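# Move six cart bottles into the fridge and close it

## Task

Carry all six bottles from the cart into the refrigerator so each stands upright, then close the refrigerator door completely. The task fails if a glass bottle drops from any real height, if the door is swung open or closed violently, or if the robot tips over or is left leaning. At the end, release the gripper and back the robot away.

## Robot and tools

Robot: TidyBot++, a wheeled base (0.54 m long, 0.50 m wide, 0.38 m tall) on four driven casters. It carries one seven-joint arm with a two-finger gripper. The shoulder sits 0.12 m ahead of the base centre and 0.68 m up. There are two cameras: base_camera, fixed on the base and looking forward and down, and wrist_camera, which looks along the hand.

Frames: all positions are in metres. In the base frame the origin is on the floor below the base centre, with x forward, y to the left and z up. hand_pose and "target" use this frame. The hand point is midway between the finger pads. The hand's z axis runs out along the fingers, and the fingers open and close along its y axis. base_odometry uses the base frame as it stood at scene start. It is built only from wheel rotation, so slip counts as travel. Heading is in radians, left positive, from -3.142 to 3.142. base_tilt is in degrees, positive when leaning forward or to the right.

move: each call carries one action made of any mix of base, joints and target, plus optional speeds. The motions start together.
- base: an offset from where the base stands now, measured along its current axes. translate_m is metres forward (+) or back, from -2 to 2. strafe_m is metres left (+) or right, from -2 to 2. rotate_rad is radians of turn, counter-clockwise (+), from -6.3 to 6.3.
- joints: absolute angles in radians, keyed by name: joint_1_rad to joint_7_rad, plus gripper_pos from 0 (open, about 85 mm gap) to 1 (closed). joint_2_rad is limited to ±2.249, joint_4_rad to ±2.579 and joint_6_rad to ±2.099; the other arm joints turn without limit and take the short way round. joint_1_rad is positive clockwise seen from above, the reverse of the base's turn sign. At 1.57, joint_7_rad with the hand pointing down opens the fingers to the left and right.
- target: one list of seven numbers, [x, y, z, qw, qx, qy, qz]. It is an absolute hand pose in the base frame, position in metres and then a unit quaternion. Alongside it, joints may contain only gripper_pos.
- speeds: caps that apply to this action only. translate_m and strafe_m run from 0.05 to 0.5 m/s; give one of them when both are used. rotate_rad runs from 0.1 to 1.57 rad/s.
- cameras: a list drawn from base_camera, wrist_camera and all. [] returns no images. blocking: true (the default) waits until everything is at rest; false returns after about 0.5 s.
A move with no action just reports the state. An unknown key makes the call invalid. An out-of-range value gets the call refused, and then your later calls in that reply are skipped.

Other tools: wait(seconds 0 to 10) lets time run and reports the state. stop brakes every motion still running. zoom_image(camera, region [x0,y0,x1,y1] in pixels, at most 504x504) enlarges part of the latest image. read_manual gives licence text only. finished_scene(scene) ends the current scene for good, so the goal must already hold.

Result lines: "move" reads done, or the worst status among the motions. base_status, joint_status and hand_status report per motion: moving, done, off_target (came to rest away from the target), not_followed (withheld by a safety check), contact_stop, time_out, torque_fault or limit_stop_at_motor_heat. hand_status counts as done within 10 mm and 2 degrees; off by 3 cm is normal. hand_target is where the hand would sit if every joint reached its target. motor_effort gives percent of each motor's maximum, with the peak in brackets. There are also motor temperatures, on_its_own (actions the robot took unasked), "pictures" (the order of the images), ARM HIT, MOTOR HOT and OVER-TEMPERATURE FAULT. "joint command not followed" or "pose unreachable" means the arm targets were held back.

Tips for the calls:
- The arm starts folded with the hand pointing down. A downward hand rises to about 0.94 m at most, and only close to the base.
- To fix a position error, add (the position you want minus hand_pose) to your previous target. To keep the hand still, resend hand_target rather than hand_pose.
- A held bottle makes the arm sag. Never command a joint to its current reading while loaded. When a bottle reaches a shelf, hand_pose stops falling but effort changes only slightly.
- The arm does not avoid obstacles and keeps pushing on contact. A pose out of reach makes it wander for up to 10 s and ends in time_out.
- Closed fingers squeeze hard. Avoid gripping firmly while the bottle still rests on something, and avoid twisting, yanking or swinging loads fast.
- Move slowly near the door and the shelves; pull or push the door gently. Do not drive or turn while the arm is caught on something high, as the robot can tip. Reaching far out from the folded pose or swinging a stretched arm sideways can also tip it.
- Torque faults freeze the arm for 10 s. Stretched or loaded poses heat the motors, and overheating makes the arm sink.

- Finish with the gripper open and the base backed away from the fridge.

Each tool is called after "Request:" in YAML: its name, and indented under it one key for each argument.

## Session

Request:
move:

Scene clock: 0.00 s.
Motor temperatures (°C): [43 36 35 40 43 37 41]
base_odometry: x=+0.000 y=+0.000 heading=+0.000
base_tilt: forward=+0.8 right=-0.1
base_status: not commanded
joint_positions: joint_1_rad=-0.048 joint_2_rad=-0.373 joint_3_rad=+3.101 joint_4_rad=-2.545 joint_5_rad=-0.030 joint_6_rad=-0.853 joint_7_rad=+1.597 gripper_pos=+0.000
joint_status: not commanded
motor_effort: joint_1_rad=+0 joint_2_rad=+0 joint_3_rad=+1 joint_4_rad=+14 joint_5_rad=-2 joint_6_rad=+1 joint_7_rad=+0
hand_pose: x=+0.2594 y=+0.0190 z=+0.5863 quat_wxyz=(-0.006, +0.997, +0.047, +0.058) (m; base frame)
hand_target: x=+0.2604 y=+0.0191 z=+0.5868 quat_wxyz=(-0.006, +0.997, +0.047, +0.059) (m; base frame)
hand_status: not commanded
pictures: base_camera, wrist_camera
camera_calibration:
wrist_camera: T_world_to_cam=[[0.116572, -0.993155, -0.00738782, -0.0111572], [-0.980299, -0.113862, -0.161398, 0.412404], [0.159452, 0.0260568, -0.986862, 0.670295], [0, 0, 0, 1]] pos_world=[0.2987, 0.0184107, 0.727967]

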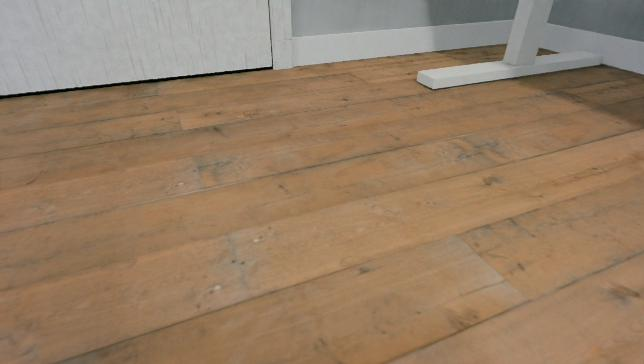

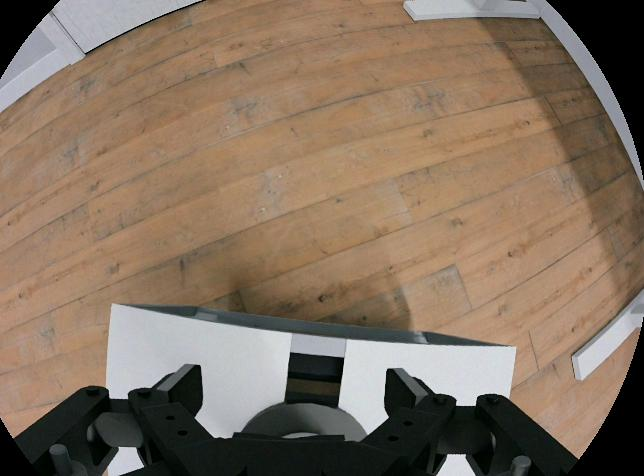

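Request:
move:
  joints: {"joint_1_rad": 0.0, "joint_2_rad": -0.476, "joint_3_rad": 3.1416, "joint_4_rad": -1.321, "joint_5_rad": 0.0, "joint_6_rad": -0.90, "joint_7_rad": 1.571, "gripper_pos": 0.2}
  cameras: ["wrist_camera"]

Request:
move:
  joints: {"joint_1_rad": 1.4}
  cameras: ["wrist_camera"]

Request:
move:
  joints: {"joint_1_rad": -1.4}
  cameras: ["wrist_camera"]

Request:
move:
  joints: {"joint_1_rad": -2.9}
  cameras: ["wrist_camera"]

Scene clock: 10.77 s.
Motor temperatures (°C): [43 35 35 40 43 37 41]
move: done
base_odometry: x=+0.000 y=+0.000 heading=+0.000
base_tilt: forward=+0.8 right=-0.1
base_status: not commanded
joint_positions: joint_1_rad=-0.026 joint_2_rad=-0.470 joint_3_rad=+3.128 joint_4_rad=-1.348 joint_5_rad=-0.030 joint_6_rad=-0.853 joint_7_rad=+1.597 gripper_pos=+0.200
joint_status: all done
motor_effort: joint_1_rad=+0(2) joint_2_rad=+0(7) joint_3_rad=+1(2) joint_4_rad=+18(21) joint_5_rad=-3(3) joint_6_rad=+9(9) joint_7_rad=+0(1)
hand_pose: x=+0.4768 y=+0.0254 z=+1.2081 quat_wxyz=(-0.016, +0.761, +0.026, +0.648) (m; base frame)
hand_target: x=+0.4679 y=+0.0013 z=+1.2105 quat_wxyz=(+0.000, +0.766, +0.000, +0.643) (m; base frame)
hand_status: not commanded
pictures: wrist_camera
camera_calibration:
wrist_camera: T_world_to_cam=[[0.0682143, -0.997213, 0.030208, -0.0478411], [-0.111612, -0.0377163, -0.993036, 1.3152], [0.991408, 0.0643677, -0.113874, -0.203137], [0, 0, 0, 1]] pos_world=[0.351446, 0.0149719, 1.28435]

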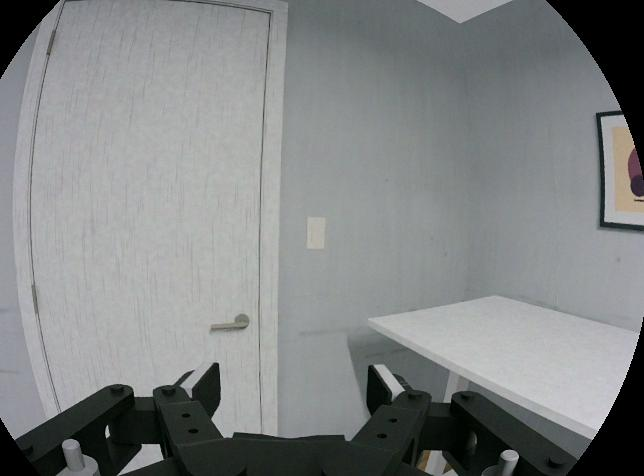

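Scene clock: 13.43 s.
Motor temperatures (°C): [43 35 35 40 43 37 41]
move: done
base_odometry: x=+0.000 y=+0.000 heading=+0.000
base_tilt: forward=+0.8 right=-0.2
base_status: not commanded
joint_positions: joint_1_rad=+1.375 joint_2_rad=-0.470 joint_3_rad=+3.131 joint_4_rad=-1.348 joint_5_rad=-0.030 joint_6_rad=-0.853 joint_7_rad=+1.597 gripper_pos=+0.200
joint_status: all done
motor_effort: joint_1_rad=+0(2) joint_2_rad=+0(1) joint_3_rad=+1(2) joint_4_rad=+18(18) joint_5_rad=-2(3) joint_6_rad=+9(9) joint_7_rad=+0(1)
hand_pose: x=+0.2026 y=-0.3488 z=+1.2082 quat_wxyz=(+0.406, +0.598, -0.472, +0.506) (m; base frame)
hand_target: x=+0.1796 y=-0.3436 z=+1.2105 quat_wxyz=(+0.414, +0.586, -0.493, +0.492) (m; base frame)
hand_status: not commanded
pictures: wrist_camera
camera_calibration:
wrist_camera: T_world_to_cam=[[-0.972133, -0.232677, 0.0286132, 0.0770455], [-0.05415, 0.104116, -0.99309, 1.30842], [0.22809, -0.966965, -0.113814, -0.112377], [0, 0, 0, 1]] pos_world=[0.171381, -0.226965, 1.28438]

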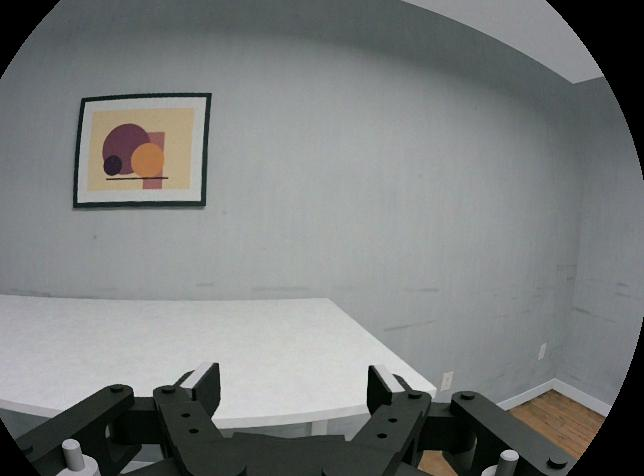

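Scene clock: 17.13 s.
Motor temperatures (°C): [43 35 35 40 43 37 41]
move: done
base_odometry: x=+0.000 y=+0.000 heading=+0.000
base_tilt: forward=+0.8 right=-0.1
base_status: not commanded
joint_positions: joint_1_rad=-1.375 joint_2_rad=-0.470 joint_3_rad=+3.132 joint_4_rad=-1.348 joint_5_rad=-0.030 joint_6_rad=-0.853 joint_7_rad=+1.597 gripper_pos=+0.200
joint_status: all done
motor_effort: joint_1_rad=-1(2) joint_2_rad=-1(1) joint_3_rad=+1(2) joint_4_rad=+18(18) joint_5_rad=-2(3) joint_6_rad=+9(9) joint_7_rad=+0(1)
hand_pose: x=+0.1752 y=+0.3542 z=+1.2082 quat_wxyz=(-0.417, +0.579, +0.494, +0.496) (m; base frame)
hand_target: x=+0.1770 y=+0.3441 z=+1.2105 quat_wxyz=(-0.414, +0.586, +0.493, +0.492) (m; base frame)
hand_status: not commanded
pictures: wrist_camera
camera_calibration:
wrist_camera: T_world_to_cam=[[0.987276, -0.156465, 0.0283873, -0.15597], [0.0100341, -0.116863, -0.993097, 1.30079], [0.158702, 0.980746, -0.113806, -0.10413], [0, 0, 0, 1]] pos_world=[0.157459, 0.229736, 1.28439]

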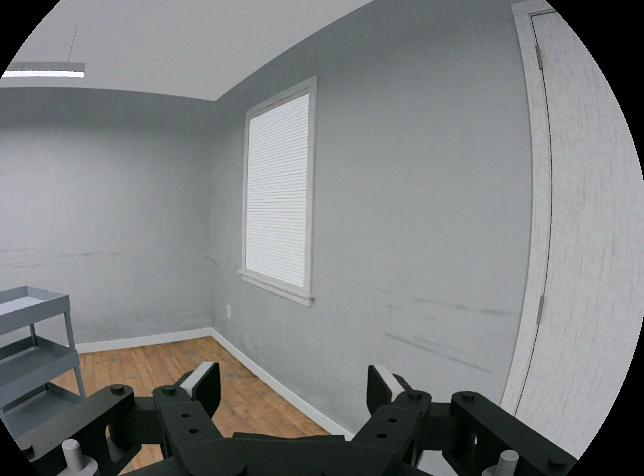

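Scene clock: 19.87 s.
Motor temperatures (°C): [43 35 35 40 43 37 41]
move: done
base_odometry: x=+0.000 y=+0.000 heading=+0.000
base_tilt: forward=+0.8 right=-0.1
base_status: not commanded
joint_positions: joint_1_rad=-2.875 joint_2_rad=-0.470 joint_3_rad=+3.132 joint_4_rad=-1.348 joint_5_rad=-0.030 joint_6_rad=-0.853 joint_7_rad=+1.597 gripper_pos=+0.200
joint_status: all done
motor_effort: joint_1_rad=+0(2) joint_2_rad=+0(1) joint_3_rad=+1(2) joint_4_rad=+18(19) joint_5_rad=-2(3) joint_6_rad=+9(9) joint_7_rad=+0(1)
hand_pose: x=-0.2303 y=+0.0812 z=+1.2082 quat_wxyz=(-0.644, +0.087, +0.756, +0.079) (m; base frame)
hand_target: x=-0.2201 y=+0.0822 z=+1.2105 quat_wxyz=(-0.638, +0.092, +0.760, +0.078) (m; base frame)
hand_status: not commanded
pictures: wrist_camera
camera_calibration:
wrist_camera: T_world_to_cam=[[0.226152, 0.97368, 0.0283208, -0.0653514], [0.117263, 0.00164949, -0.993099, 1.28803], [-0.967008, 0.227912, -0.113804, 0.0298266], [0, 0, 0, 1]] pos_world=[-0.107417, 0.0547089, 1.28439]

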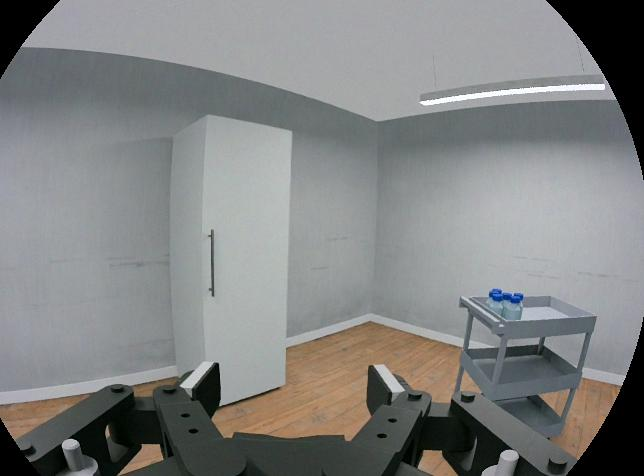

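Request:
zoom_image:
  camera: "wrist_camera"
  region: [430, 260, 630, 440]

Request:
zoom_image:
  camera: "wrist_camera"
  region: [150, 100, 330, 420]

Scaled by 2.520.

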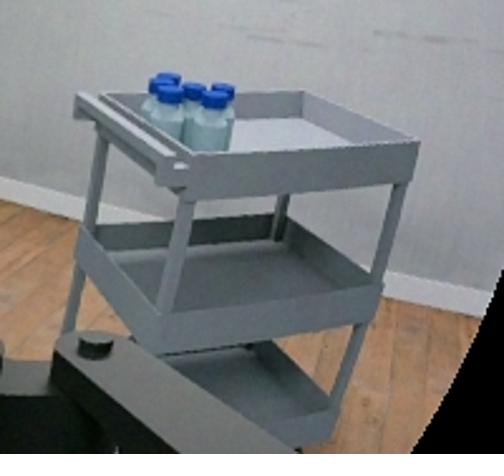

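Scaled by 1.575.

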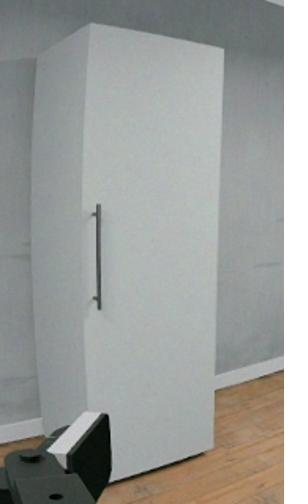

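Request:
move:
  cameras: ["wrist_camera"]

Scene clock: 81.33 s.
Motor temperatures (°C): [44 35 35 41 43 37 41]
base_odometry: x=+0.000 y=+0.000 heading=+0.000
base_tilt: forward=+0.8 right=-0.2
base_status: not commanded
joint_positions: joint_1_rad=-2.875 joint_2_rad=-0.470 joint_3_rad=+3.132 joint_4_rad=-1.348 joint_5_rad=-0.030 joint_6_rad=-0.853 joint_7_rad=+1.597 gripper_pos=+0.200
joint_status: all done
motor_effort: joint_1_rad=+0(2) joint_2_rad=+0(1) joint_3_rad=+1(2) joint_4_rad=+18(19) joint_5_rad=-2(3) joint_6_rad=+9(9) joint_7_rad=+0(1)
hand_pose: x=-0.2304 y=+0.0812 z=+1.2082 quat_wxyz=(-0.644, +0.087, +0.756, +0.079) (m; base frame)
hand_target: x=-0.2201 y=+0.0822 z=+1.2105 quat_wxyz=(-0.638, +0.092, +0.760, +0.078) (m; base frame)
hand_status: not commanded
pictures: wrist_camera
camera_calibration:
wrist_camera: T_world_to_cam=[[0.225952, 0.973727, 0.0283208, -0.0653276], [0.117263, 0.00167361, -0.993099, 1.28803], [-0.967055, 0.227713, -0.113804, 0.0298321], [0, 0, 0, 1]] pos_world=[-0.107428, 0.0546624, 1.28439]

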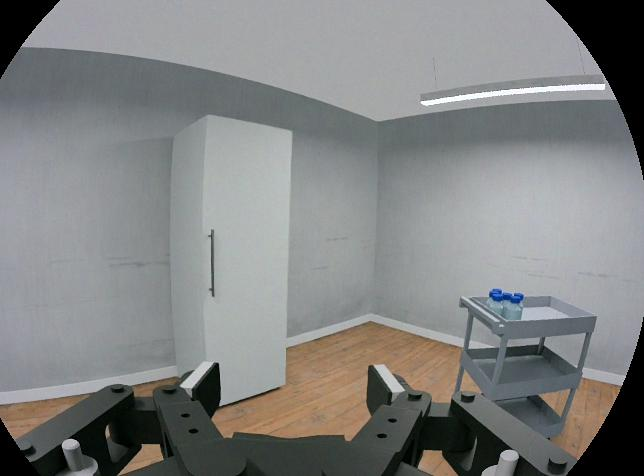

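Request:
zoom_image:
  camera: "wrist_camera"
  region: [160, 220, 320, 420]

Request:
zoom_image:
  camera: "wrist_camera"
  region: [440, 280, 620, 450]

Scaled by 2.520.

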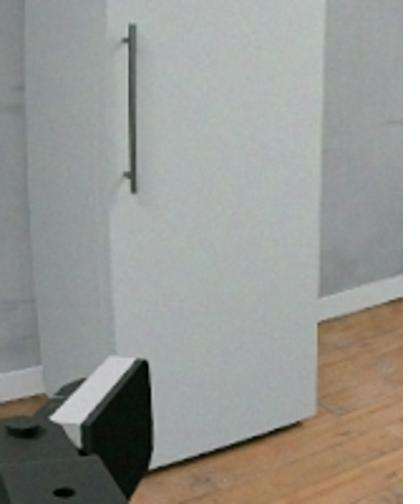

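Scaled by 2.800.

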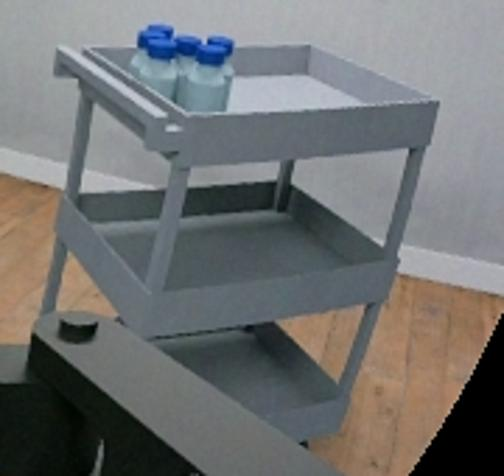

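Request:
move:
  base: {"translate_m": -1.398, "strafe_m": -0.165, "rotate_rad": 2.55}
  joints: {"joint_1_rad": -0.44, "joint_2_rad": -1.383, "joint_3_rad": 3.1416, "joint_4_rad": -2.2655, "joint_5_rad": 0, "joint_6_rad": -0.689, "joint_7_rad": 1.571, "gripper_pos": 0.0}

Scene clock: 163.93 s.
Motor temperatures (°C): [44 35 35 41 43 37 41]
move: done
base_odometry: x=-1.398 y=-0.165 heading=+2.551
base_tilt: forward=+0.8 right=-0.1
base_status: done
joint_positions: joint_1_rad=-0.463 joint_2_rad=-1.375 joint_3_rad=+3.133 joint_4_rad=-2.250 joint_5_rad=-0.030 joint_6_rad=-0.732 joint_7_rad=+1.597 gripper_pos=+0.000
joint_status: all done
motor_effort: joint_1_rad=+0(2) joint_2_rad=+20(21) joint_3_rad=+2(3) joint_4_rad=+18(19) joint_5_rad=-2(3) joint_6_rad=+9(10) joint_7_rad=+0(1)
hand_pose: x=+0.2393 y=+0.0715 z=+0.9538 quat_wxyz=(-0.163, +0.698, +0.177, +0.675) (m; base frame)
hand_target: x=+0.2457 y=+0.0612 z=+0.9598 quat_wxyz=(-0.154, +0.690, +0.154, +0.690) (m; base frame)
hand_status: not commanded
pictures: base_camera, wrist_camera
camera_calibration:
wrist_camera: T_world_to_cam=[[0.469687, -0.882187, 0.0337613, -0.0856551], [0.0243716, -0.0252707, -0.999384, 1.0105], [0.882497, 0.47022, 0.00963099, -0.120435], [0, 0, 0, 1]] pos_world=[0.121887, 0.00660327, 1.01393]

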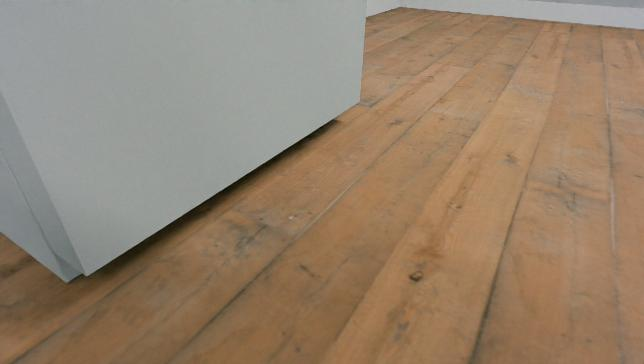

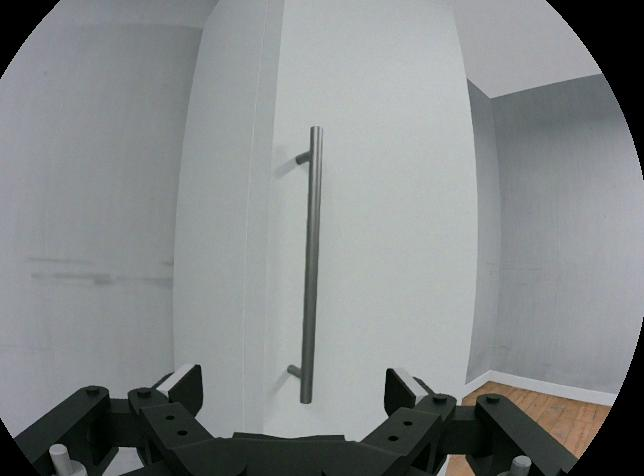

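Request:
zoom_image:
  camera: "base_camera"
  region: [40, 60, 400, 300]

Scaled by 1.400.

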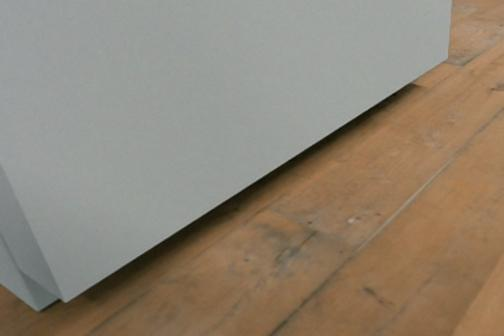

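Request:
move:
  base: {"translate_m": 0.131, "strafe_m": 0.107, "rotate_rad": 0.026}
  joints: {"joint_1_rad": -0.294}

Scene clock: 204.53 s.
Motor temperatures (°C): [44 35 35 41 43 37 41]
move: done
base_odometry: x=-1.567 y=-0.181 heading=+2.577
base_tilt: forward=+0.8 right=-0.1
base_status: done
joint_positions: joint_1_rad=-0.314 joint_2_rad=-1.377 joint_3_rad=+3.133 joint_4_rad=-2.253 joint_5_rad=-0.030 joint_6_rad=-0.731 joint_7_rad=+1.597 gripper_pos=+0.000
joint_status: all done
motor_effort: joint_1_rad=+0(2) joint_2_rad=+19(21) joint_3_rad=+2(2) joint_4_rad=+18(19) joint_5_rad=-2(3) joint_6_rad=+9(9) joint_7_rad=+0(1)
hand_pose: x=+0.2487 y=+0.0527 z=+0.9529 quat_wxyz=(-0.112, +0.709, +0.124, +0.685) (m; base frame)
hand_target: x=+0.2533 y=+0.0421 z=+0.9598 quat_wxyz=(-0.103, +0.700, +0.104, +0.699) (m; base frame)
hand_status: not commanded
pictures: base_camera, wrist_camera
camera_calibration:
wrist_camera: T_world_to_cam=[[0.332844, -0.942382, 0.0336316, -0.0692586], [0.0201171, -0.0285609, -0.99939, 1.01011], [0.942767, 0.333317, 0.00945168, -0.127465], [0, 0, 0, 1]] pos_world=[0.122902, 0.00606776, 1.01302]

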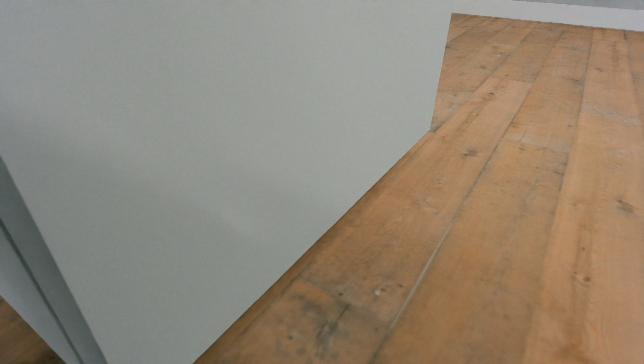

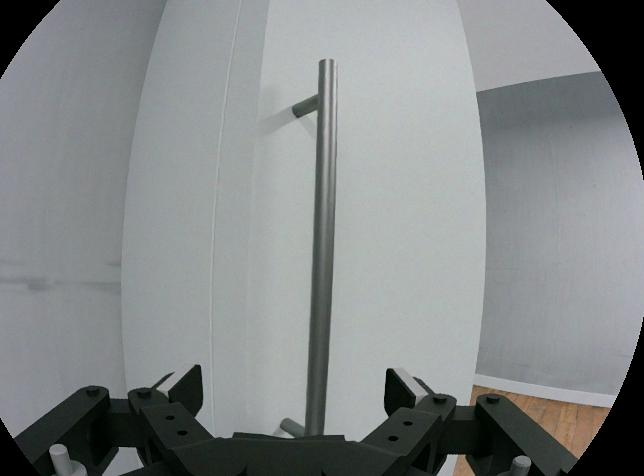

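Request:
move:
  joints: {"joint_1_rad": -0.25, "joint_2_rad": -0.92, "joint_4_rad": -2.435, "joint_6_rad": -0.035}

Scene clock: 233.23 s.
Motor temperatures (°C): [44 36 35 41 43 38 41]
move: done
base_odometry: x=-1.566 y=-0.181 heading=+2.577
base_tilt: forward=+0.8 right=-0.1
base_status: not commanded
joint_positions: joint_1_rad=-0.259 joint_2_rad=-0.952 joint_3_rad=+3.156 joint_4_rad=-2.419 joint_5_rad=-0.028 joint_6_rad=-0.084 joint_7_rad=+1.597 gripper_pos=+0.000
joint_status: all done
motor_effort: joint_1_rad=-3(4) joint_2_rad=+14(21) joint_3_rad=-3(5) joint_4_rad=+22(23) joint_5_rad=-2(4) joint_6_rad=+9(10) joint_7_rad=+0(1)
hand_pose: x=+0.3918 y=+0.0686 z=+0.9648 quat_wxyz=(-0.095, +0.695, +0.084, +0.708) (m; base frame)
hand_target: x=+0.4000 y=+0.0731 z=+0.9607 quat_wxyz=(-0.089, +0.694, +0.087, +0.709) (m; base frame)
hand_status: not commanded
pictures: base_camera, wrist_camera
camera_calibration:
wrist_camera: T_world_to_cam=[[0.253084, -0.967409, 0.00825284, -0.0449337], [0.0657286, 0.00868315, -0.9978, 0.997641], [0.965209, 0.253069, 0.065784, -0.325356], [0, 0, 0, 1]] pos_world=[0.259835, 0.0302057, 1.01722]

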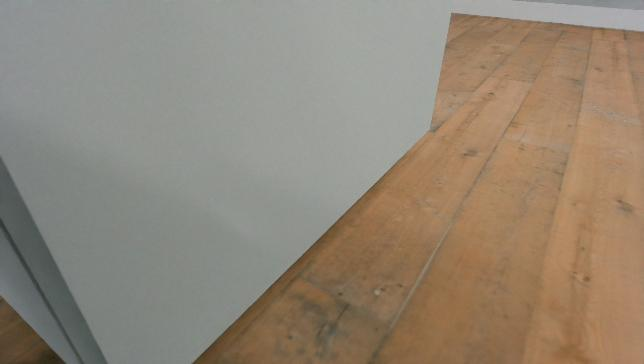

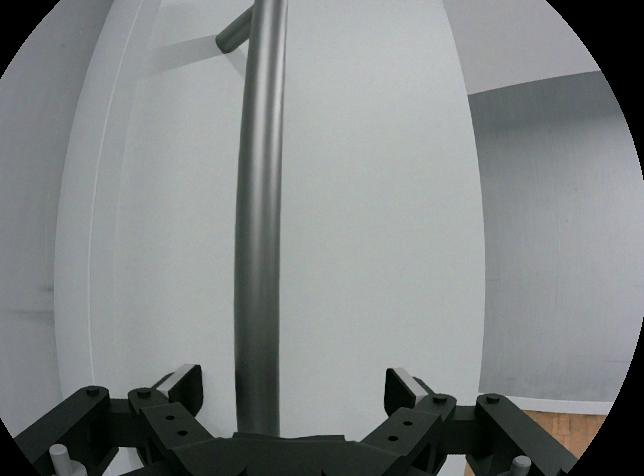

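Request:
move:
  joints: {"joint_1_rad": -0.32}
  cameras: ["wrist_camera"]

Scene clock: 240.13 s.
Motor temperatures (°C): [44 36 35 41 43 38 41]
move: off_target
base_odometry: x=-1.566 y=-0.181 heading=+2.577
base_tilt: forward=+0.8 right=-0.1
base_status: not commanded
joint_positions: joint_1_rad=-0.278 joint_2_rad=-0.950 joint_3_rad=+3.169 joint_4_rad=-2.420 joint_5_rad=-0.028 joint_6_rad=-0.082 joint_7_rad=+1.597 gripper_pos=+0.000
joint_status: joint_1_rad off_target (ended at -0.278, target -0.320)
motor_effort: joint_1_rad=-6(6) joint_2_rad=+14(15) joint_3_rad=-6(7) joint_4_rad=+22(23) joint_5_rad=-3(4) joint_6_rad=+9(10) joint_7_rad=+0(0)
hand_pose: x=+0.3923 y=+0.0689 z=+0.9644 quat_wxyz=(-0.102, +0.695, +0.084, +0.706) (m; base frame)
hand_target: x=+0.3942 y=+0.0926 z=+0.9607 quat_wxyz=(-0.114, +0.691, +0.112, +0.705) (m; base frame)
hand_status: not commanded
pictures: wrist_camera
camera_calibration:
wrist_camera: T_world_to_cam=[[0.263988, -0.964523, -0.00228647, -0.0390427], [0.0620428, 0.0193466, -0.997886, 0.998028], [0.962528, 0.263288, 0.064949, -0.324835], [0, 0, 0, 1]] pos_world=[0.261049, 0.0285592, 1.01693]

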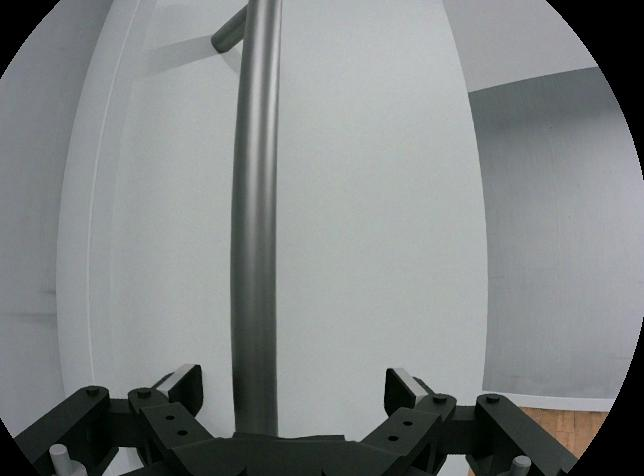

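Request:
move:
  joints: {"joint_1_rad": -0.29, "joint_2_rad": -1.015, "joint_4_rad": -2.425, "joint_6_rad": -0.115}
  cameras: ["wrist_camera"]

Request:
move:
  joints: {"joint_1_rad": -0.335}
  cameras: ["wrist_camera"]

Scene clock: 251.07 s.
Motor temperatures (°C): [44 36 35 41 43 38 41]
move: done
base_odometry: x=-1.566 y=-0.181 heading=+2.577
base_tilt: forward=+0.8 right=-0.2
base_status: not commanded
joint_positions: joint_1_rad=-0.278 joint_2_rad=-1.007 joint_3_rad=+3.147 joint_4_rad=-2.420 joint_5_rad=-0.028 joint_6_rad=-0.086 joint_7_rad=+1.597 gripper_pos=+0.000
joint_status: all done
motor_effort: joint_1_rad=-1(6) joint_2_rad=+11(14) joint_3_rad=+1(6) joint_4_rad=+22(24) joint_5_rad=-2(3) joint_6_rad=+9(11) joint_7_rad=+0(1)
hand_pose: x=+0.3743 y=+0.0727 z=+0.9784 quat_wxyz=(-0.103, +0.675, +0.092, +0.725) (m; base frame)
hand_target: x=+0.3715 y=+0.0767 z=+0.9684 quat_wxyz=(-0.104, +0.683, +0.100, +0.716) (m; base frame)
hand_status: not commanded
pictures: wrist_camera
camera_calibration:
wrist_camera: T_world_to_cam=[[0.275521, -0.961169, 0.0155882, -0.0525921], [0.117046, 0.0174475, -0.992973, 0.987815], [0.954143, 0.275409, 0.117308, -0.35833], [0, 0, 0, 1]] pos_world=[0.240769, 0.0309027, 1.02373]

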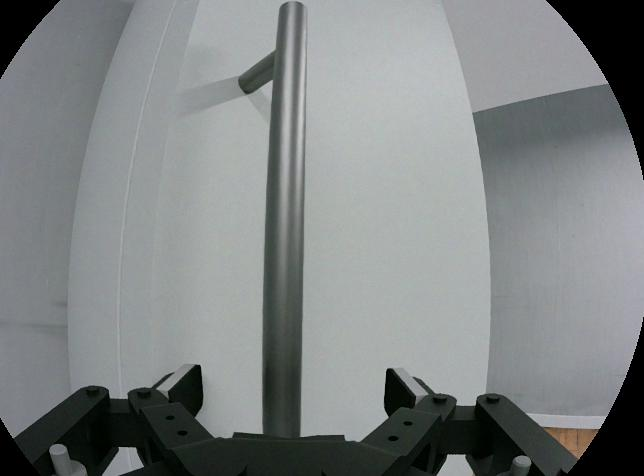

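Scene clock: 251.77 s.
Motor temperatures (°C): [44 36 35 41 43 38 41]
move: done
base_odometry: x=-1.566 y=-0.181 heading=+2.577
base_tilt: forward=+0.8 right=-0.1
base_status: not commanded
joint_positions: joint_1_rad=-0.315 joint_2_rad=-1.008 joint_3_rad=+3.147 joint_4_rad=-2.420 joint_5_rad=-0.028 joint_6_rad=-0.086 joint_7_rad=+1.597 gripper_pos=+0.000
joint_status: all done
motor_effort: joint_1_rad=-1(2) joint_2_rad=+11(12) joint_3_rad=+1(2) joint_4_rad=+22(22) joint_5_rad=-2(2) joint_6_rad=+9(9) joint_7_rad=+0(1)
hand_pose: x=+0.3709 y=+0.0821 z=+0.9788 quat_wxyz=(-0.117, +0.673, +0.105, +0.723) (m; base frame)
hand_target: x=+0.3677 y=+0.0880 z=+0.9684 quat_wxyz=(-0.120, +0.681, +0.115, +0.713) (m; base frame)
hand_status: not commanded
pictures: wrist_camera
camera_calibration:
wrist_camera: T_world_to_cam=[[0.311382, -0.950157, 0.0156149, -0.0568778], [0.117759, 0.0222759, -0.992792, 0.987606], [0.94296, 0.310976, 0.118826, -0.358034], [0, 0, 0, 1]] pos_world=[0.239023, 0.0352974, 1.02392]

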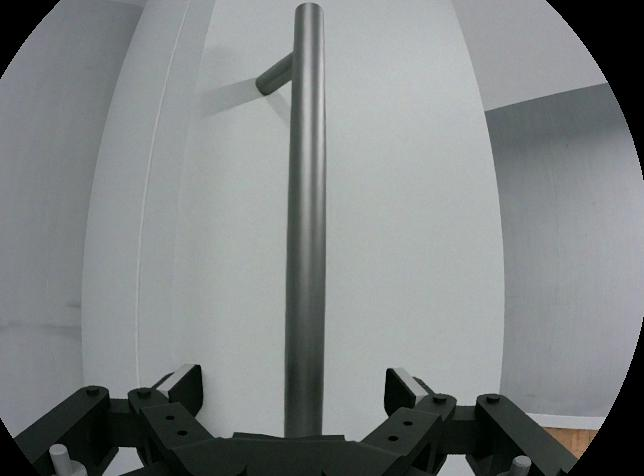

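Request:
move:
  joints: {"joint_2_rad": -0.975}
  cameras: []

Request:
move:
  joints: {"gripper_pos": 0.9}
  cameras: ["wrist_camera"]

Scene clock: 261.13 s.
Motor temperatures (°C): [44 36 35 41 43 38 41]
move: done
base_odometry: x=-1.566 y=-0.181 heading=+2.577
base_tilt: forward=+0.8 right=-0.1
base_status: not commanded
joint_positions: joint_1_rad=-0.315 joint_2_rad=-1.002 joint_3_rad=+3.150 joint_4_rad=-2.420 joint_5_rad=-0.028 joint_6_rad=-0.086 joint_7_rad=+1.597 gripper_pos=+0.000
joint_status: all done
motor_effort: joint_1_rad=-2(2) joint_2_rad=+14(16) joint_3_rad=-2(3) joint_4_rad=+19(22) joint_5_rad=-2(3) joint_6_rad=+7(9) joint_7_rad=+0(1)
hand_pose: x=+0.3730 y=+0.0815 z=+0.9773 quat_wxyz=(-0.117, +0.675, +0.103, +0.721) (m; base frame)
hand_target: x=+0.3784 y=+0.0917 z=+0.9576 quat_wxyz=(-0.118, +0.695, +0.118, +0.699) (m; base frame)
hand_status: not commanded
pictures: none
No camera images: "cameras" was empty.

Scene clock: 264.60 s.
Motor temperatures (°C): [44 36 35 41 43 38 41]
move: off_target
base_odometry: x=-1.566 y=-0.181 heading=+2.577
base_tilt: forward=+0.8 right=-0.1
base_status: not commanded
joint_positions: joint_1_rad=-0.316 joint_2_rad=-0.984 joint_3_rad=+3.160 joint_4_rad=-2.420 joint_5_rad=-0.027 joint_6_rad=-0.087 joint_7_rad=+1.597 gripper_pos=+0.834
joint_status: gripper_pos off_target (ended at +0.834, target +0.900)
motor_effort: joint_1_rad=-2(9) joint_2_rad=+12(14) joint_3_rad=-1(9) joint_4_rad=+20(24) joint_5_rad=-3(4) joint_6_rad=+8(11) joint_7_rad=+0(1)
hand_pose: x=+0.3794 y=+0.0799 z=+0.9716 quat_wxyz=(-0.117, +0.683, +0.100, +0.714) (m; base frame)
hand_target: x=+0.3784 y=+0.0917 z=+0.9576 quat_wxyz=(-0.118, +0.695, +0.118, +0.699) (m; base frame)
hand_status: not commanded
pictures: wrist_camera
camera_calibration:
wrist_camera: T_world_to_cam=[[0.305788, -0.952081, 0.00597353, -0.0499039], [0.0899128, 0.0226309, -0.995692, 0.992839], [0.947845, 0.305008, 0.0925245, -0.340295], [0, 0, 0, 1]] pos_world=[0.248538, 0.0338115, 1.02035]

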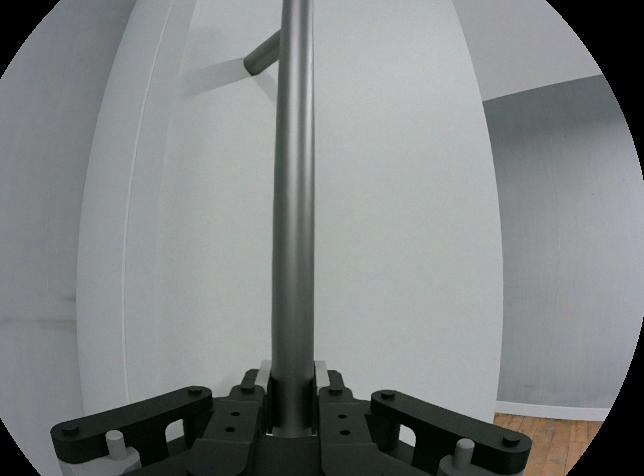

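Request:
move:
  base: {"translate_m": -0.047, "strafe_m": -0.195}
  speeds: {"translate_m": 0.15}
  cameras: ["wrist_camera"]

Request:
move:
  base: {"translate_m": 0.0226, "strafe_m": -0.199}
  speeds: {"translate_m": 0.15}
  cameras: ["wrist_camera"]

Scene clock: 276.57 s.
Motor temperatures (°C): [44 36 35 41 43 38 41]
move: done
base_odometry: x=-1.423 y=-0.041 heading=+2.577
base_tilt: forward=+0.8 right=-0.1
base_status: done
joint_positions: joint_1_rad=-0.353 joint_2_rad=-0.970 joint_3_rad=+3.144 joint_4_rad=-2.412 joint_5_rad=-0.023 joint_6_rad=-0.095 joint_7_rad=+1.589 gripper_pos=+0.836
joint_status: not commanded
motor_effort: joint_1_rad=+1(9) joint_2_rad=+8(13) joint_3_rad=+1(15) joint_4_rad=+16(22) joint_5_rad=-1(4) joint_6_rad=+4(10) joint_7_rad=+0(4)
hand_pose: x=+0.3774 y=+0.0964 z=+0.9706 quat_wxyz=(-0.129, +0.685, +0.120, +0.707) (m; base frame)
hand_target: x=+0.3784 y=+0.0917 z=+0.9576 quat_wxyz=(-0.118, +0.695, +0.118, +0.699) (m; base frame)
hand_status: not commanded
pictures: wrist_camera
camera_calibration:
wrist_camera: T_world_to_cam=[[0.349205, -0.936927, 0.0149344, -0.0600993], [0.0795978, 0.0137795, -0.996732, 0.997342], [0.933659, 0.349252, 0.0793892, -0.329465], [0, 0, 0, 1]] pos_world=[0.249209, 0.045015, 1.02114]

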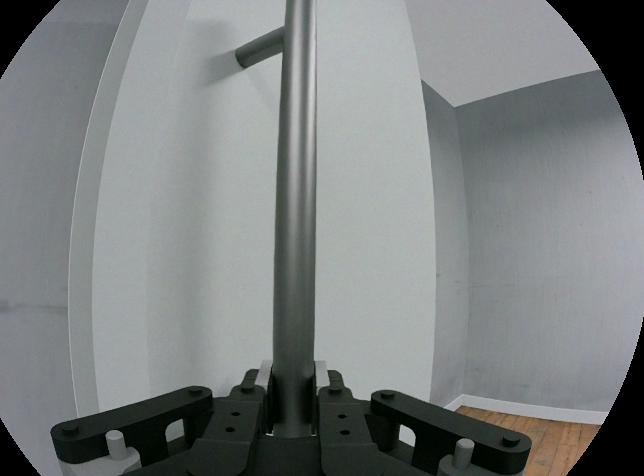

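Scene clock: 278.77 s.
Motor temperatures (°C): [44 36 35 41 43 38 41]
move: done
base_odometry: x=-1.335 y=+0.139 heading=+2.577
base_tilt: forward=+0.8 right=-0.1
base_status: done
joint_positions: joint_1_rad=-0.355 joint_2_rad=-0.984 joint_3_rad=+3.131 joint_4_rad=-2.417 joint_5_rad=-0.022 joint_6_rad=-0.099 joint_7_rad=+1.587 gripper_pos=+0.836
joint_status: not commanded
motor_effort: joint_1_rad=+3(7) joint_2_rad=+12(18) joint_3_rad=+5(10) joint_4_rad=+19(24) joint_5_rad=-1(3) joint_6_rad=+7(12) joint_7_rad=+1(3)
hand_pose: x=+0.3719 y=+0.1005 z=+0.9699 quat_wxyz=(-0.129, +0.682, +0.126, +0.709) (m; base frame)
hand_target: x=+0.3784 y=+0.0917 z=+0.9576 quat_wxyz=(-0.118, +0.695, +0.118, +0.699) (m; base frame)
hand_status: not commanded
pictures: wrist_camera
camera_calibration:
wrist_camera: T_world_to_cam=[[0.357737, -0.933491, 0.0248918, -0.0675724], [0.0877377, 0.00706144, -0.996119, 0.994132], [0.929692, 0.358532, 0.0844284, -0.330101], [0, 0, 0, 1]] pos_world=[0.243842, 0.0482537, 1.01983]

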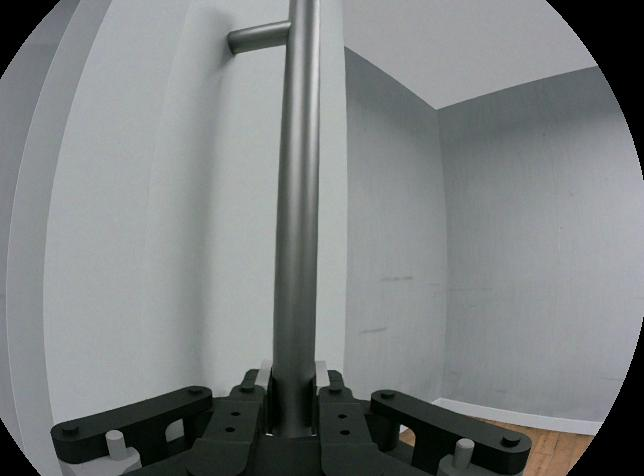

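Request:
move:
  base: {"translate_m": 0.05, "strafe_m": -0.11}
  speeds: {"translate_m": 0.15}
  cameras: ["wrist_camera"]

Request:
move:
  base: {"translate_m": 0.062, "strafe_m": -0.14}
  speeds: {"translate_m": 0.15}

Scene clock: 285.80 s.
Motor temperatures (°C): [44 36 35 41 43 38 41]
move: done
base_odometry: x=-1.319 y=+0.258 heading=+2.579
base_tilt: forward=+0.8 right=-0.1
base_status: done
joint_positions: joint_1_rad=-0.399 joint_2_rad=-1.007 joint_3_rad=+3.106 joint_4_rad=-2.426 joint_5_rad=-0.020 joint_6_rad=-0.101 joint_7_rad=+1.583 gripper_pos=+0.844
joint_status: not commanded
motor_effort: joint_1_rad=+15(16) joint_2_rad=+17(24) joint_3_rad=+8(13) joint_4_rad=+20(26) joint_5_rad=+0(5) joint_6_rad=+7(14) joint_7_rad=+0(5)
hand_pose: x=+0.3578 y=+0.1176 z=+0.9694 quat_wxyz=(-0.144, +0.672, +0.152, +0.710) (m; base frame)
hand_target: x=+0.3784 y=+0.0917 z=+0.9576 quat_wxyz=(-0.118, +0.695, +0.118, +0.699) (m; base frame)
hand_status: not commanded
pictures: wrist_camera
camera_calibration:
wrist_camera: T_world_to_cam=[[0.409552, -0.911213, 0.0442456, -0.0863777], [0.105681, -0.000785586, -0.9944, 0.987553], [0.906145, 0.411934, 0.0959765, -0.332103], [0, 0, 0, 1]] pos_world=[0.231944, 0.0588719, 1.01772]

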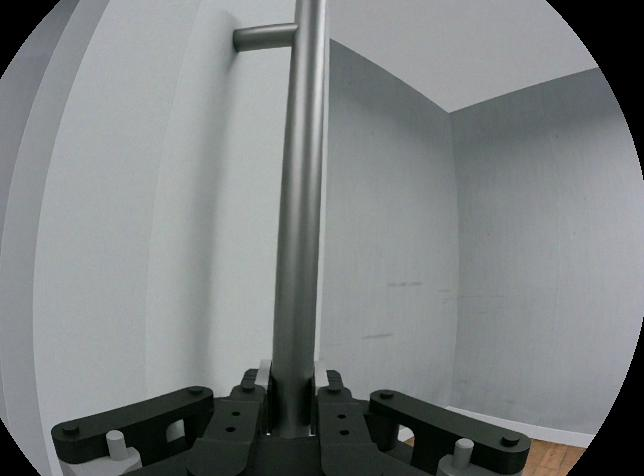

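Scene clock: 287.50 s.
Motor temperatures (°C): [44 36 35 41 43 38 41]
move: done
base_odometry: x=-1.296 y=+0.409 heading=+2.580
base_tilt: forward=+0.8 right=-0.1
base_status: done
joint_positions: joint_1_rad=-0.453 joint_2_rad=-0.958 joint_3_rad=+3.111 joint_4_rad=-2.410 joint_5_rad=-0.026 joint_6_rad=-0.096 joint_7_rad=+1.582 gripper_pos=+0.868
joint_status: not commanded
motor_effort: joint_1_rad=+25(27) joint_2_rad=+5(18) joint_3_rad=+9(10) joint_4_rad=+14(20) joint_5_rad=+6(7) joint_6_rad=+1(7) joint_7_rad=+4(5)
hand_pose: x=+0.3636 y=+0.1347 z=+0.9673 quat_wxyz=(-0.164, +0.679, +0.168, +0.696) (m; base frame)
hand_target: x=+0.3784 y=+0.0917 z=+0.9576 quat_wxyz=(-0.118, +0.695, +0.118, +0.699) (m; base frame)
hand_status: not commanded
pictures: base_camera, wrist_camera
camera_calibration:
wrist_camera: T_world_to_cam=[[0.45796, -0.888386, 0.0322883, -0.0822122], [0.0746971, 0.00226286, -0.997204, 0.998435], [0.885829, 0.459091, 0.0673962, -0.315498], [0, 0, 0, 1]] pos_world=[0.242547, 0.0695469, 1.01956]

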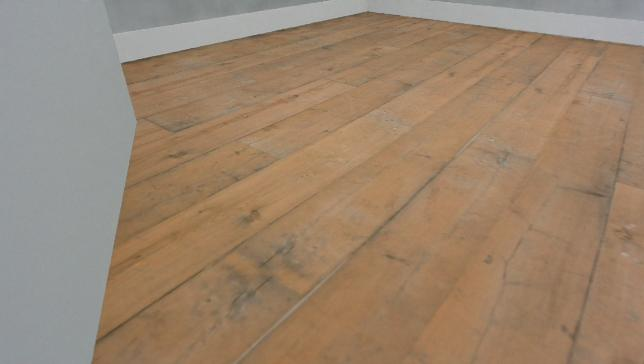

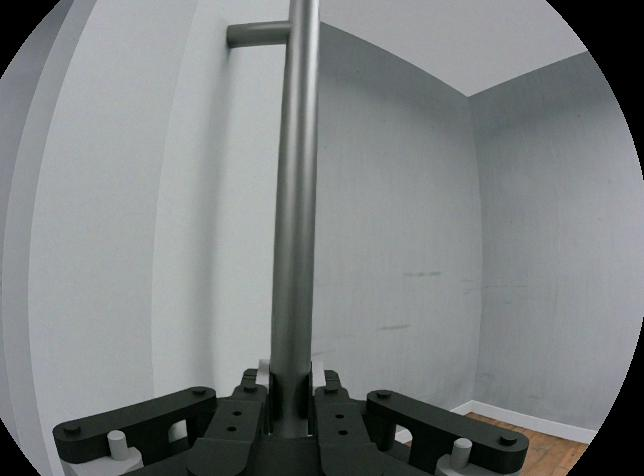

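Request:
move:
  joints: {"joint_1_rad": -0.45}
  cameras: []

Request:
move:
  joints: {"gripper_pos": 0.0}
  cameras: ["wrist_camera"]

Scene clock: 318.27 s.
Motor temperatures (°C): [44 36 35 41 43 37 41]
move: done
base_odometry: x=-1.296 y=+0.409 heading=+2.580
base_tilt: forward=+0.8 right=-0.1
base_status: not commanded
joint_positions: joint_1_rad=-0.476 joint_2_rad=-0.957 joint_3_rad=+3.124 joint_4_rad=-2.410 joint_5_rad=-0.022 joint_6_rad=-0.096 joint_7_rad=+1.582 gripper_pos=+0.868
joint_status: all done
motor_effort: joint_1_rad=+10(25) joint_2_rad=+5(7) joint_3_rad=+3(10) joint_4_rad=+19(19) joint_5_rad=-1(6) joint_6_rad=+4(4) joint_7_rad=+0(5)
hand_pose: x=+0.3631 y=+0.1360 z=+0.9674 quat_wxyz=(-0.171, +0.678, +0.171, +0.694) (m; base frame)
hand_target: x=+0.3661 y=+0.1209 z=+0.9576 quat_wxyz=(-0.158, +0.687, +0.157, +0.691) (m; base frame)
hand_status: not commanded
pictures: none
No camera images: "cameras" was empty.

Scene clock: 319.50 s.
Motor temperatures (°C): [44 36 35 41 43 37 41]
move: done
base_odometry: x=-1.296 y=+0.409 heading=+2.579
base_tilt: forward=+0.8 right=-0.1
base_status: not commanded
joint_positions: joint_1_rad=-0.434 joint_2_rad=-0.978 joint_3_rad=+3.166 joint_4_rad=-2.422 joint_5_rad=-0.017 joint_6_rad=-0.100 joint_7_rad=+1.582 gripper_pos=+0.000
joint_status: all done
motor_effort: joint_1_rad=-2(14) joint_2_rad=+13(13) joint_3_rad=-3(8) joint_4_rad=+21(23) joint_5_rad=-3(4) joint_6_rad=+8(9) joint_7_rad=+0(2)
hand_pose: x=+0.3708 y=+0.1085 z=+0.9655 quat_wxyz=(-0.159, +0.684, +0.137, +0.699) (m; base frame)
hand_target: x=+0.3661 y=+0.1209 z=+0.9576 quat_wxyz=(-0.158, +0.687, +0.157, +0.691) (m; base frame)
hand_status: not commanded
pictures: wrist_camera
camera_calibration:
wrist_camera: T_world_to_cam=[[0.412383, -0.911002, -0.00388362, -0.0544843], [0.0653414, 0.0338296, -0.997289, 0.996346], [0.908664, 0.411012, 0.0734769, -0.318884], [0, 0, 0, 1]] pos_world=[0.247124, 0.0477237, 1.01686]

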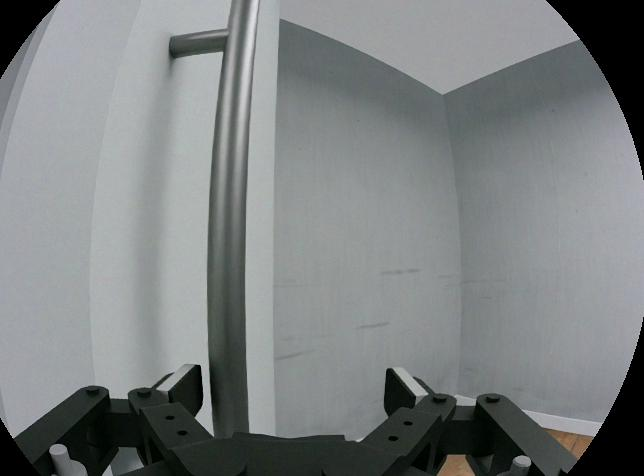

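Request:
move:
  joints: {"joint_1_rad": -0.50, "joint_2_rad": -1.383, "joint_4_rad": -2.2655, "joint_6_rad": -0.689}
  cameras: []

Request:
move:
  joints: {"joint_1_rad": -1.3, "gripper_pos": 0.2}

Scene clock: 332.27 s.
Motor temperatures (°C): [44 36 35 41 43 37 41]
move: done
base_odometry: x=-1.296 y=+0.410 heading=+2.579
base_tilt: forward=+0.8 right=-0.1
base_status: not commanded
joint_positions: joint_1_rad=-0.474 joint_2_rad=-1.375 joint_3_rad=+3.149 joint_4_rad=-2.295 joint_5_rad=-0.017 joint_6_rad=-0.636 joint_7_rad=+1.582 gripper_pos=+0.000
joint_status: all done
motor_effort: joint_1_rad=-1(2) joint_2_rad=+19(20) joint_3_rad=+1(3) joint_4_rad=+18(23) joint_5_rad=-2(3) joint_6_rad=+9(10) joint_7_rad=+0(1)
hand_pose: x=+0.2504 y=+0.0700 z=+0.9587 quat_wxyz=(-0.174, +0.682, +0.165, +0.691) (m; base frame)
hand_target: x=+0.2419 y=+0.0686 z=+0.9598 quat_wxyz=(-0.175, +0.685, +0.175, +0.685) (m; base frame)
hand_status: not commanded
pictures: none
No camera images: "cameras" was empty.

Scene clock: 334.33 s.
Motor temperatures (°C): [44 36 35 41 43 37 41]
move: done
base_odometry: x=-1.296 y=+0.410 heading=+2.579
base_tilt: forward=+0.8 right=-0.1
base_status: not commanded
joint_positions: joint_1_rad=-1.276 joint_2_rad=-1.375 joint_3_rad=+3.149 joint_4_rad=-2.295 joint_5_rad=-0.017 joint_6_rad=-0.638 joint_7_rad=+1.582 gripper_pos=+0.200
joint_status: all done
motor_effort: joint_1_rad=+0(2) joint_2_rad=+19(20) joint_3_rad=+2(2) joint_4_rad=+18(19) joint_5_rad=-3(3) joint_6_rad=+9(9) joint_7_rad=+0(1)
hand_pose: x=+0.1600 y=+0.1431 z=+0.9581 quat_wxyz=(-0.429, +0.565, +0.418, +0.568) (m; base frame)
hand_target: x=+0.1553 y=+0.1360 z=+0.9598 quat_wxyz=(-0.428, +0.563, +0.428, +0.563) (m; base frame)
hand_status: not commanded
pictures: base_camera, wrist_camera
camera_calibration:
wrist_camera: T_world_to_cam=[[0.96021, -0.279011, 0.0122214, -0.129547], [0.0280328, 0.0527501, -0.998214, 1.00569], [0.277868, 0.958838, 0.0584726, -0.104088], [0, 0, 0, 1]] pos_world=[0.125123, 0.0106089, 1.01156]

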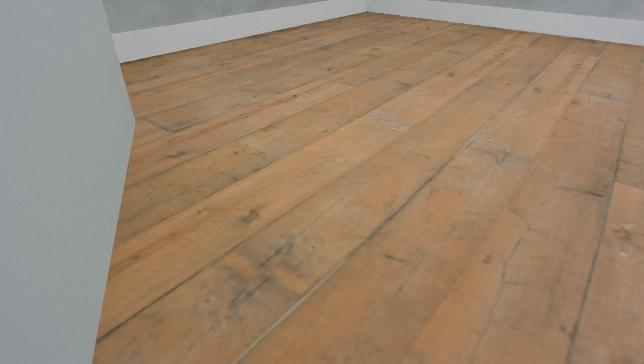

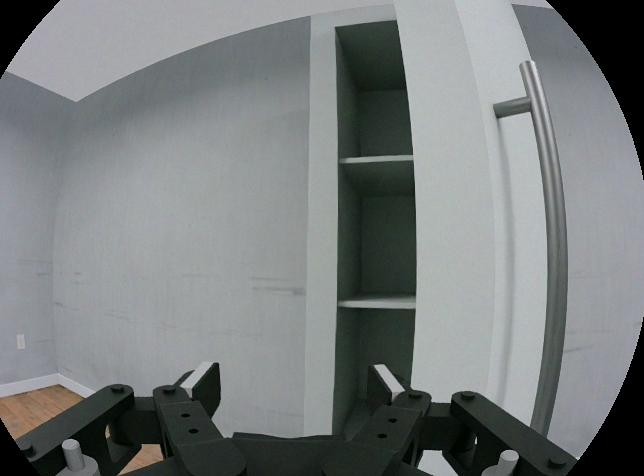

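Request:
move:
  base: {"rotate_rad": -0.35}
  speeds: {"rotate_rad": 0.25}

Scene clock: 339.43 s.
Motor temperatures (°C): [44 36 35 41 43 37 41]
move: done
base_odometry: x=-1.296 y=+0.410 heading=+2.229
base_tilt: forward=+0.8 right=-0.1
base_status: done
joint_positions: joint_1_rad=-1.280 joint_2_rad=-1.375 joint_3_rad=+3.149 joint_4_rad=-2.295 joint_5_rad=-0.017 joint_6_rad=-0.638 joint_7_rad=+1.582 gripper_pos=+0.200
joint_status: not commanded
motor_effort: joint_1_rad=+0(2) joint_2_rad=+19(20) joint_3_rad=+1(2) joint_4_rad=+19(19) joint_5_rad=-2(3) joint_6_rad=+9(9) joint_7_rad=+0(1)
hand_pose: x=+0.1595 y=+0.1432 z=+0.9581 quat_wxyz=(-0.430, +0.564, +0.419, +0.567) (m; base frame)
hand_target: x=+0.1553 y=+0.1360 z=+0.9598 quat_wxyz=(-0.428, +0.563, +0.428, +0.563) (m; base frame)
hand_status: not commanded
pictures: base_camera, wrist_camera
camera_calibration:
wrist_camera: T_world_to_cam=[[0.961112, -0.275886, 0.0122537, -0.129676], [0.027821, 0.0525839, -0.998229, 1.00578], [0.274753, 0.959751, 0.0582145, -0.103394], [0, 0, 0, 1]] pos_world=[0.125059, 0.0105687, 1.0116]

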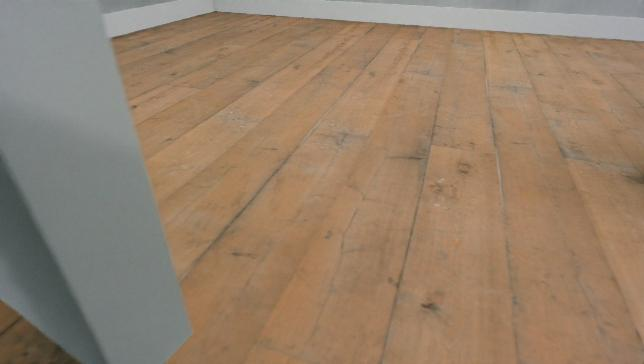

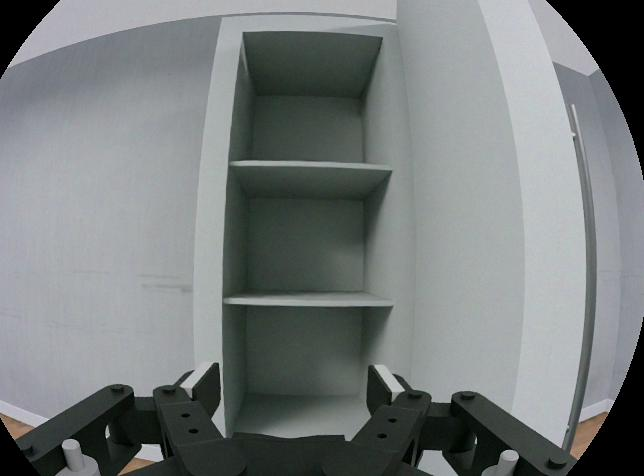

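Request:
wait:
  seconds: 1

Scene clock: 346.43 s.
Motor temperatures (°C): [44 36 35 41 43 37 41]
base_odometry: x=-1.296 y=+0.410 heading=+2.229
base_tilt: forward=+0.8 right=-0.1
base_status: done
joint_positions: joint_1_rad=-1.280 joint_2_rad=-1.375 joint_3_rad=+3.149 joint_4_rad=-2.295 joint_5_rad=-0.017 joint_6_rad=-0.638 joint_7_rad=+1.582 gripper_pos=+0.200
joint_status: not commanded
motor_effort: joint_1_rad=+0(2) joint_2_rad=+19(20) joint_3_rad=+1(2) joint_4_rad=+18(19) joint_5_rad=-2(3) joint_6_rad=+9(9) joint_7_rad=+1(1)
hand_pose: x=+0.1595 y=+0.1431 z=+0.9581 quat_wxyz=(-0.430, +0.564, +0.419, +0.567) (m; base frame)
hand_target: x=+0.1553 y=+0.1360 z=+0.9598 quat_wxyz=(-0.428, +0.563, +0.428, +0.563) (m; base frame)
hand_status: not commanded
wait: 1.00 s; at rest from the start
pictures: base_camera, wrist_camera
camera_calibration:
wrist_camera: T_world_to_cam=[[0.961113, -0.275882, 0.0122537, -0.129675], [0.0277955, 0.0524954, -0.998234, 1.00578], [0.274752, 0.959757, 0.0581223, -0.1033], [0, 0, 0, 1]] pos_world=[0.125058, 0.0105686, 1.0116]

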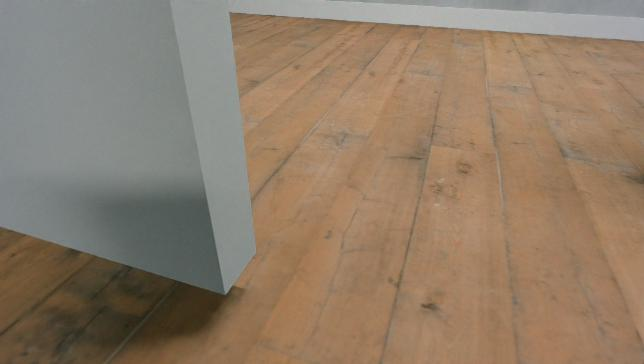

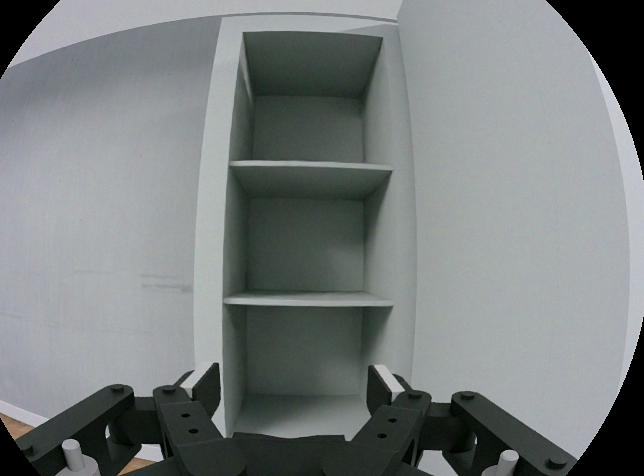

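Request:
zoom_image:
  camera: "wrist_camera"
  region: [200, 140, 420, 320]

Scaled by 2.291.

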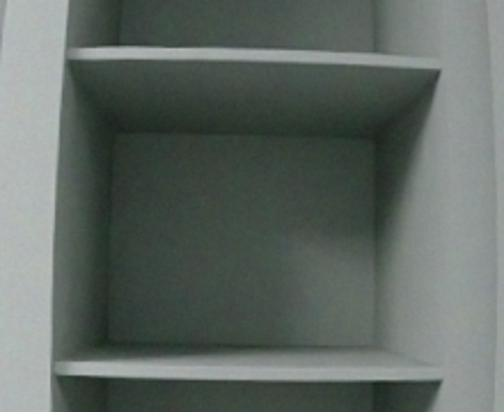

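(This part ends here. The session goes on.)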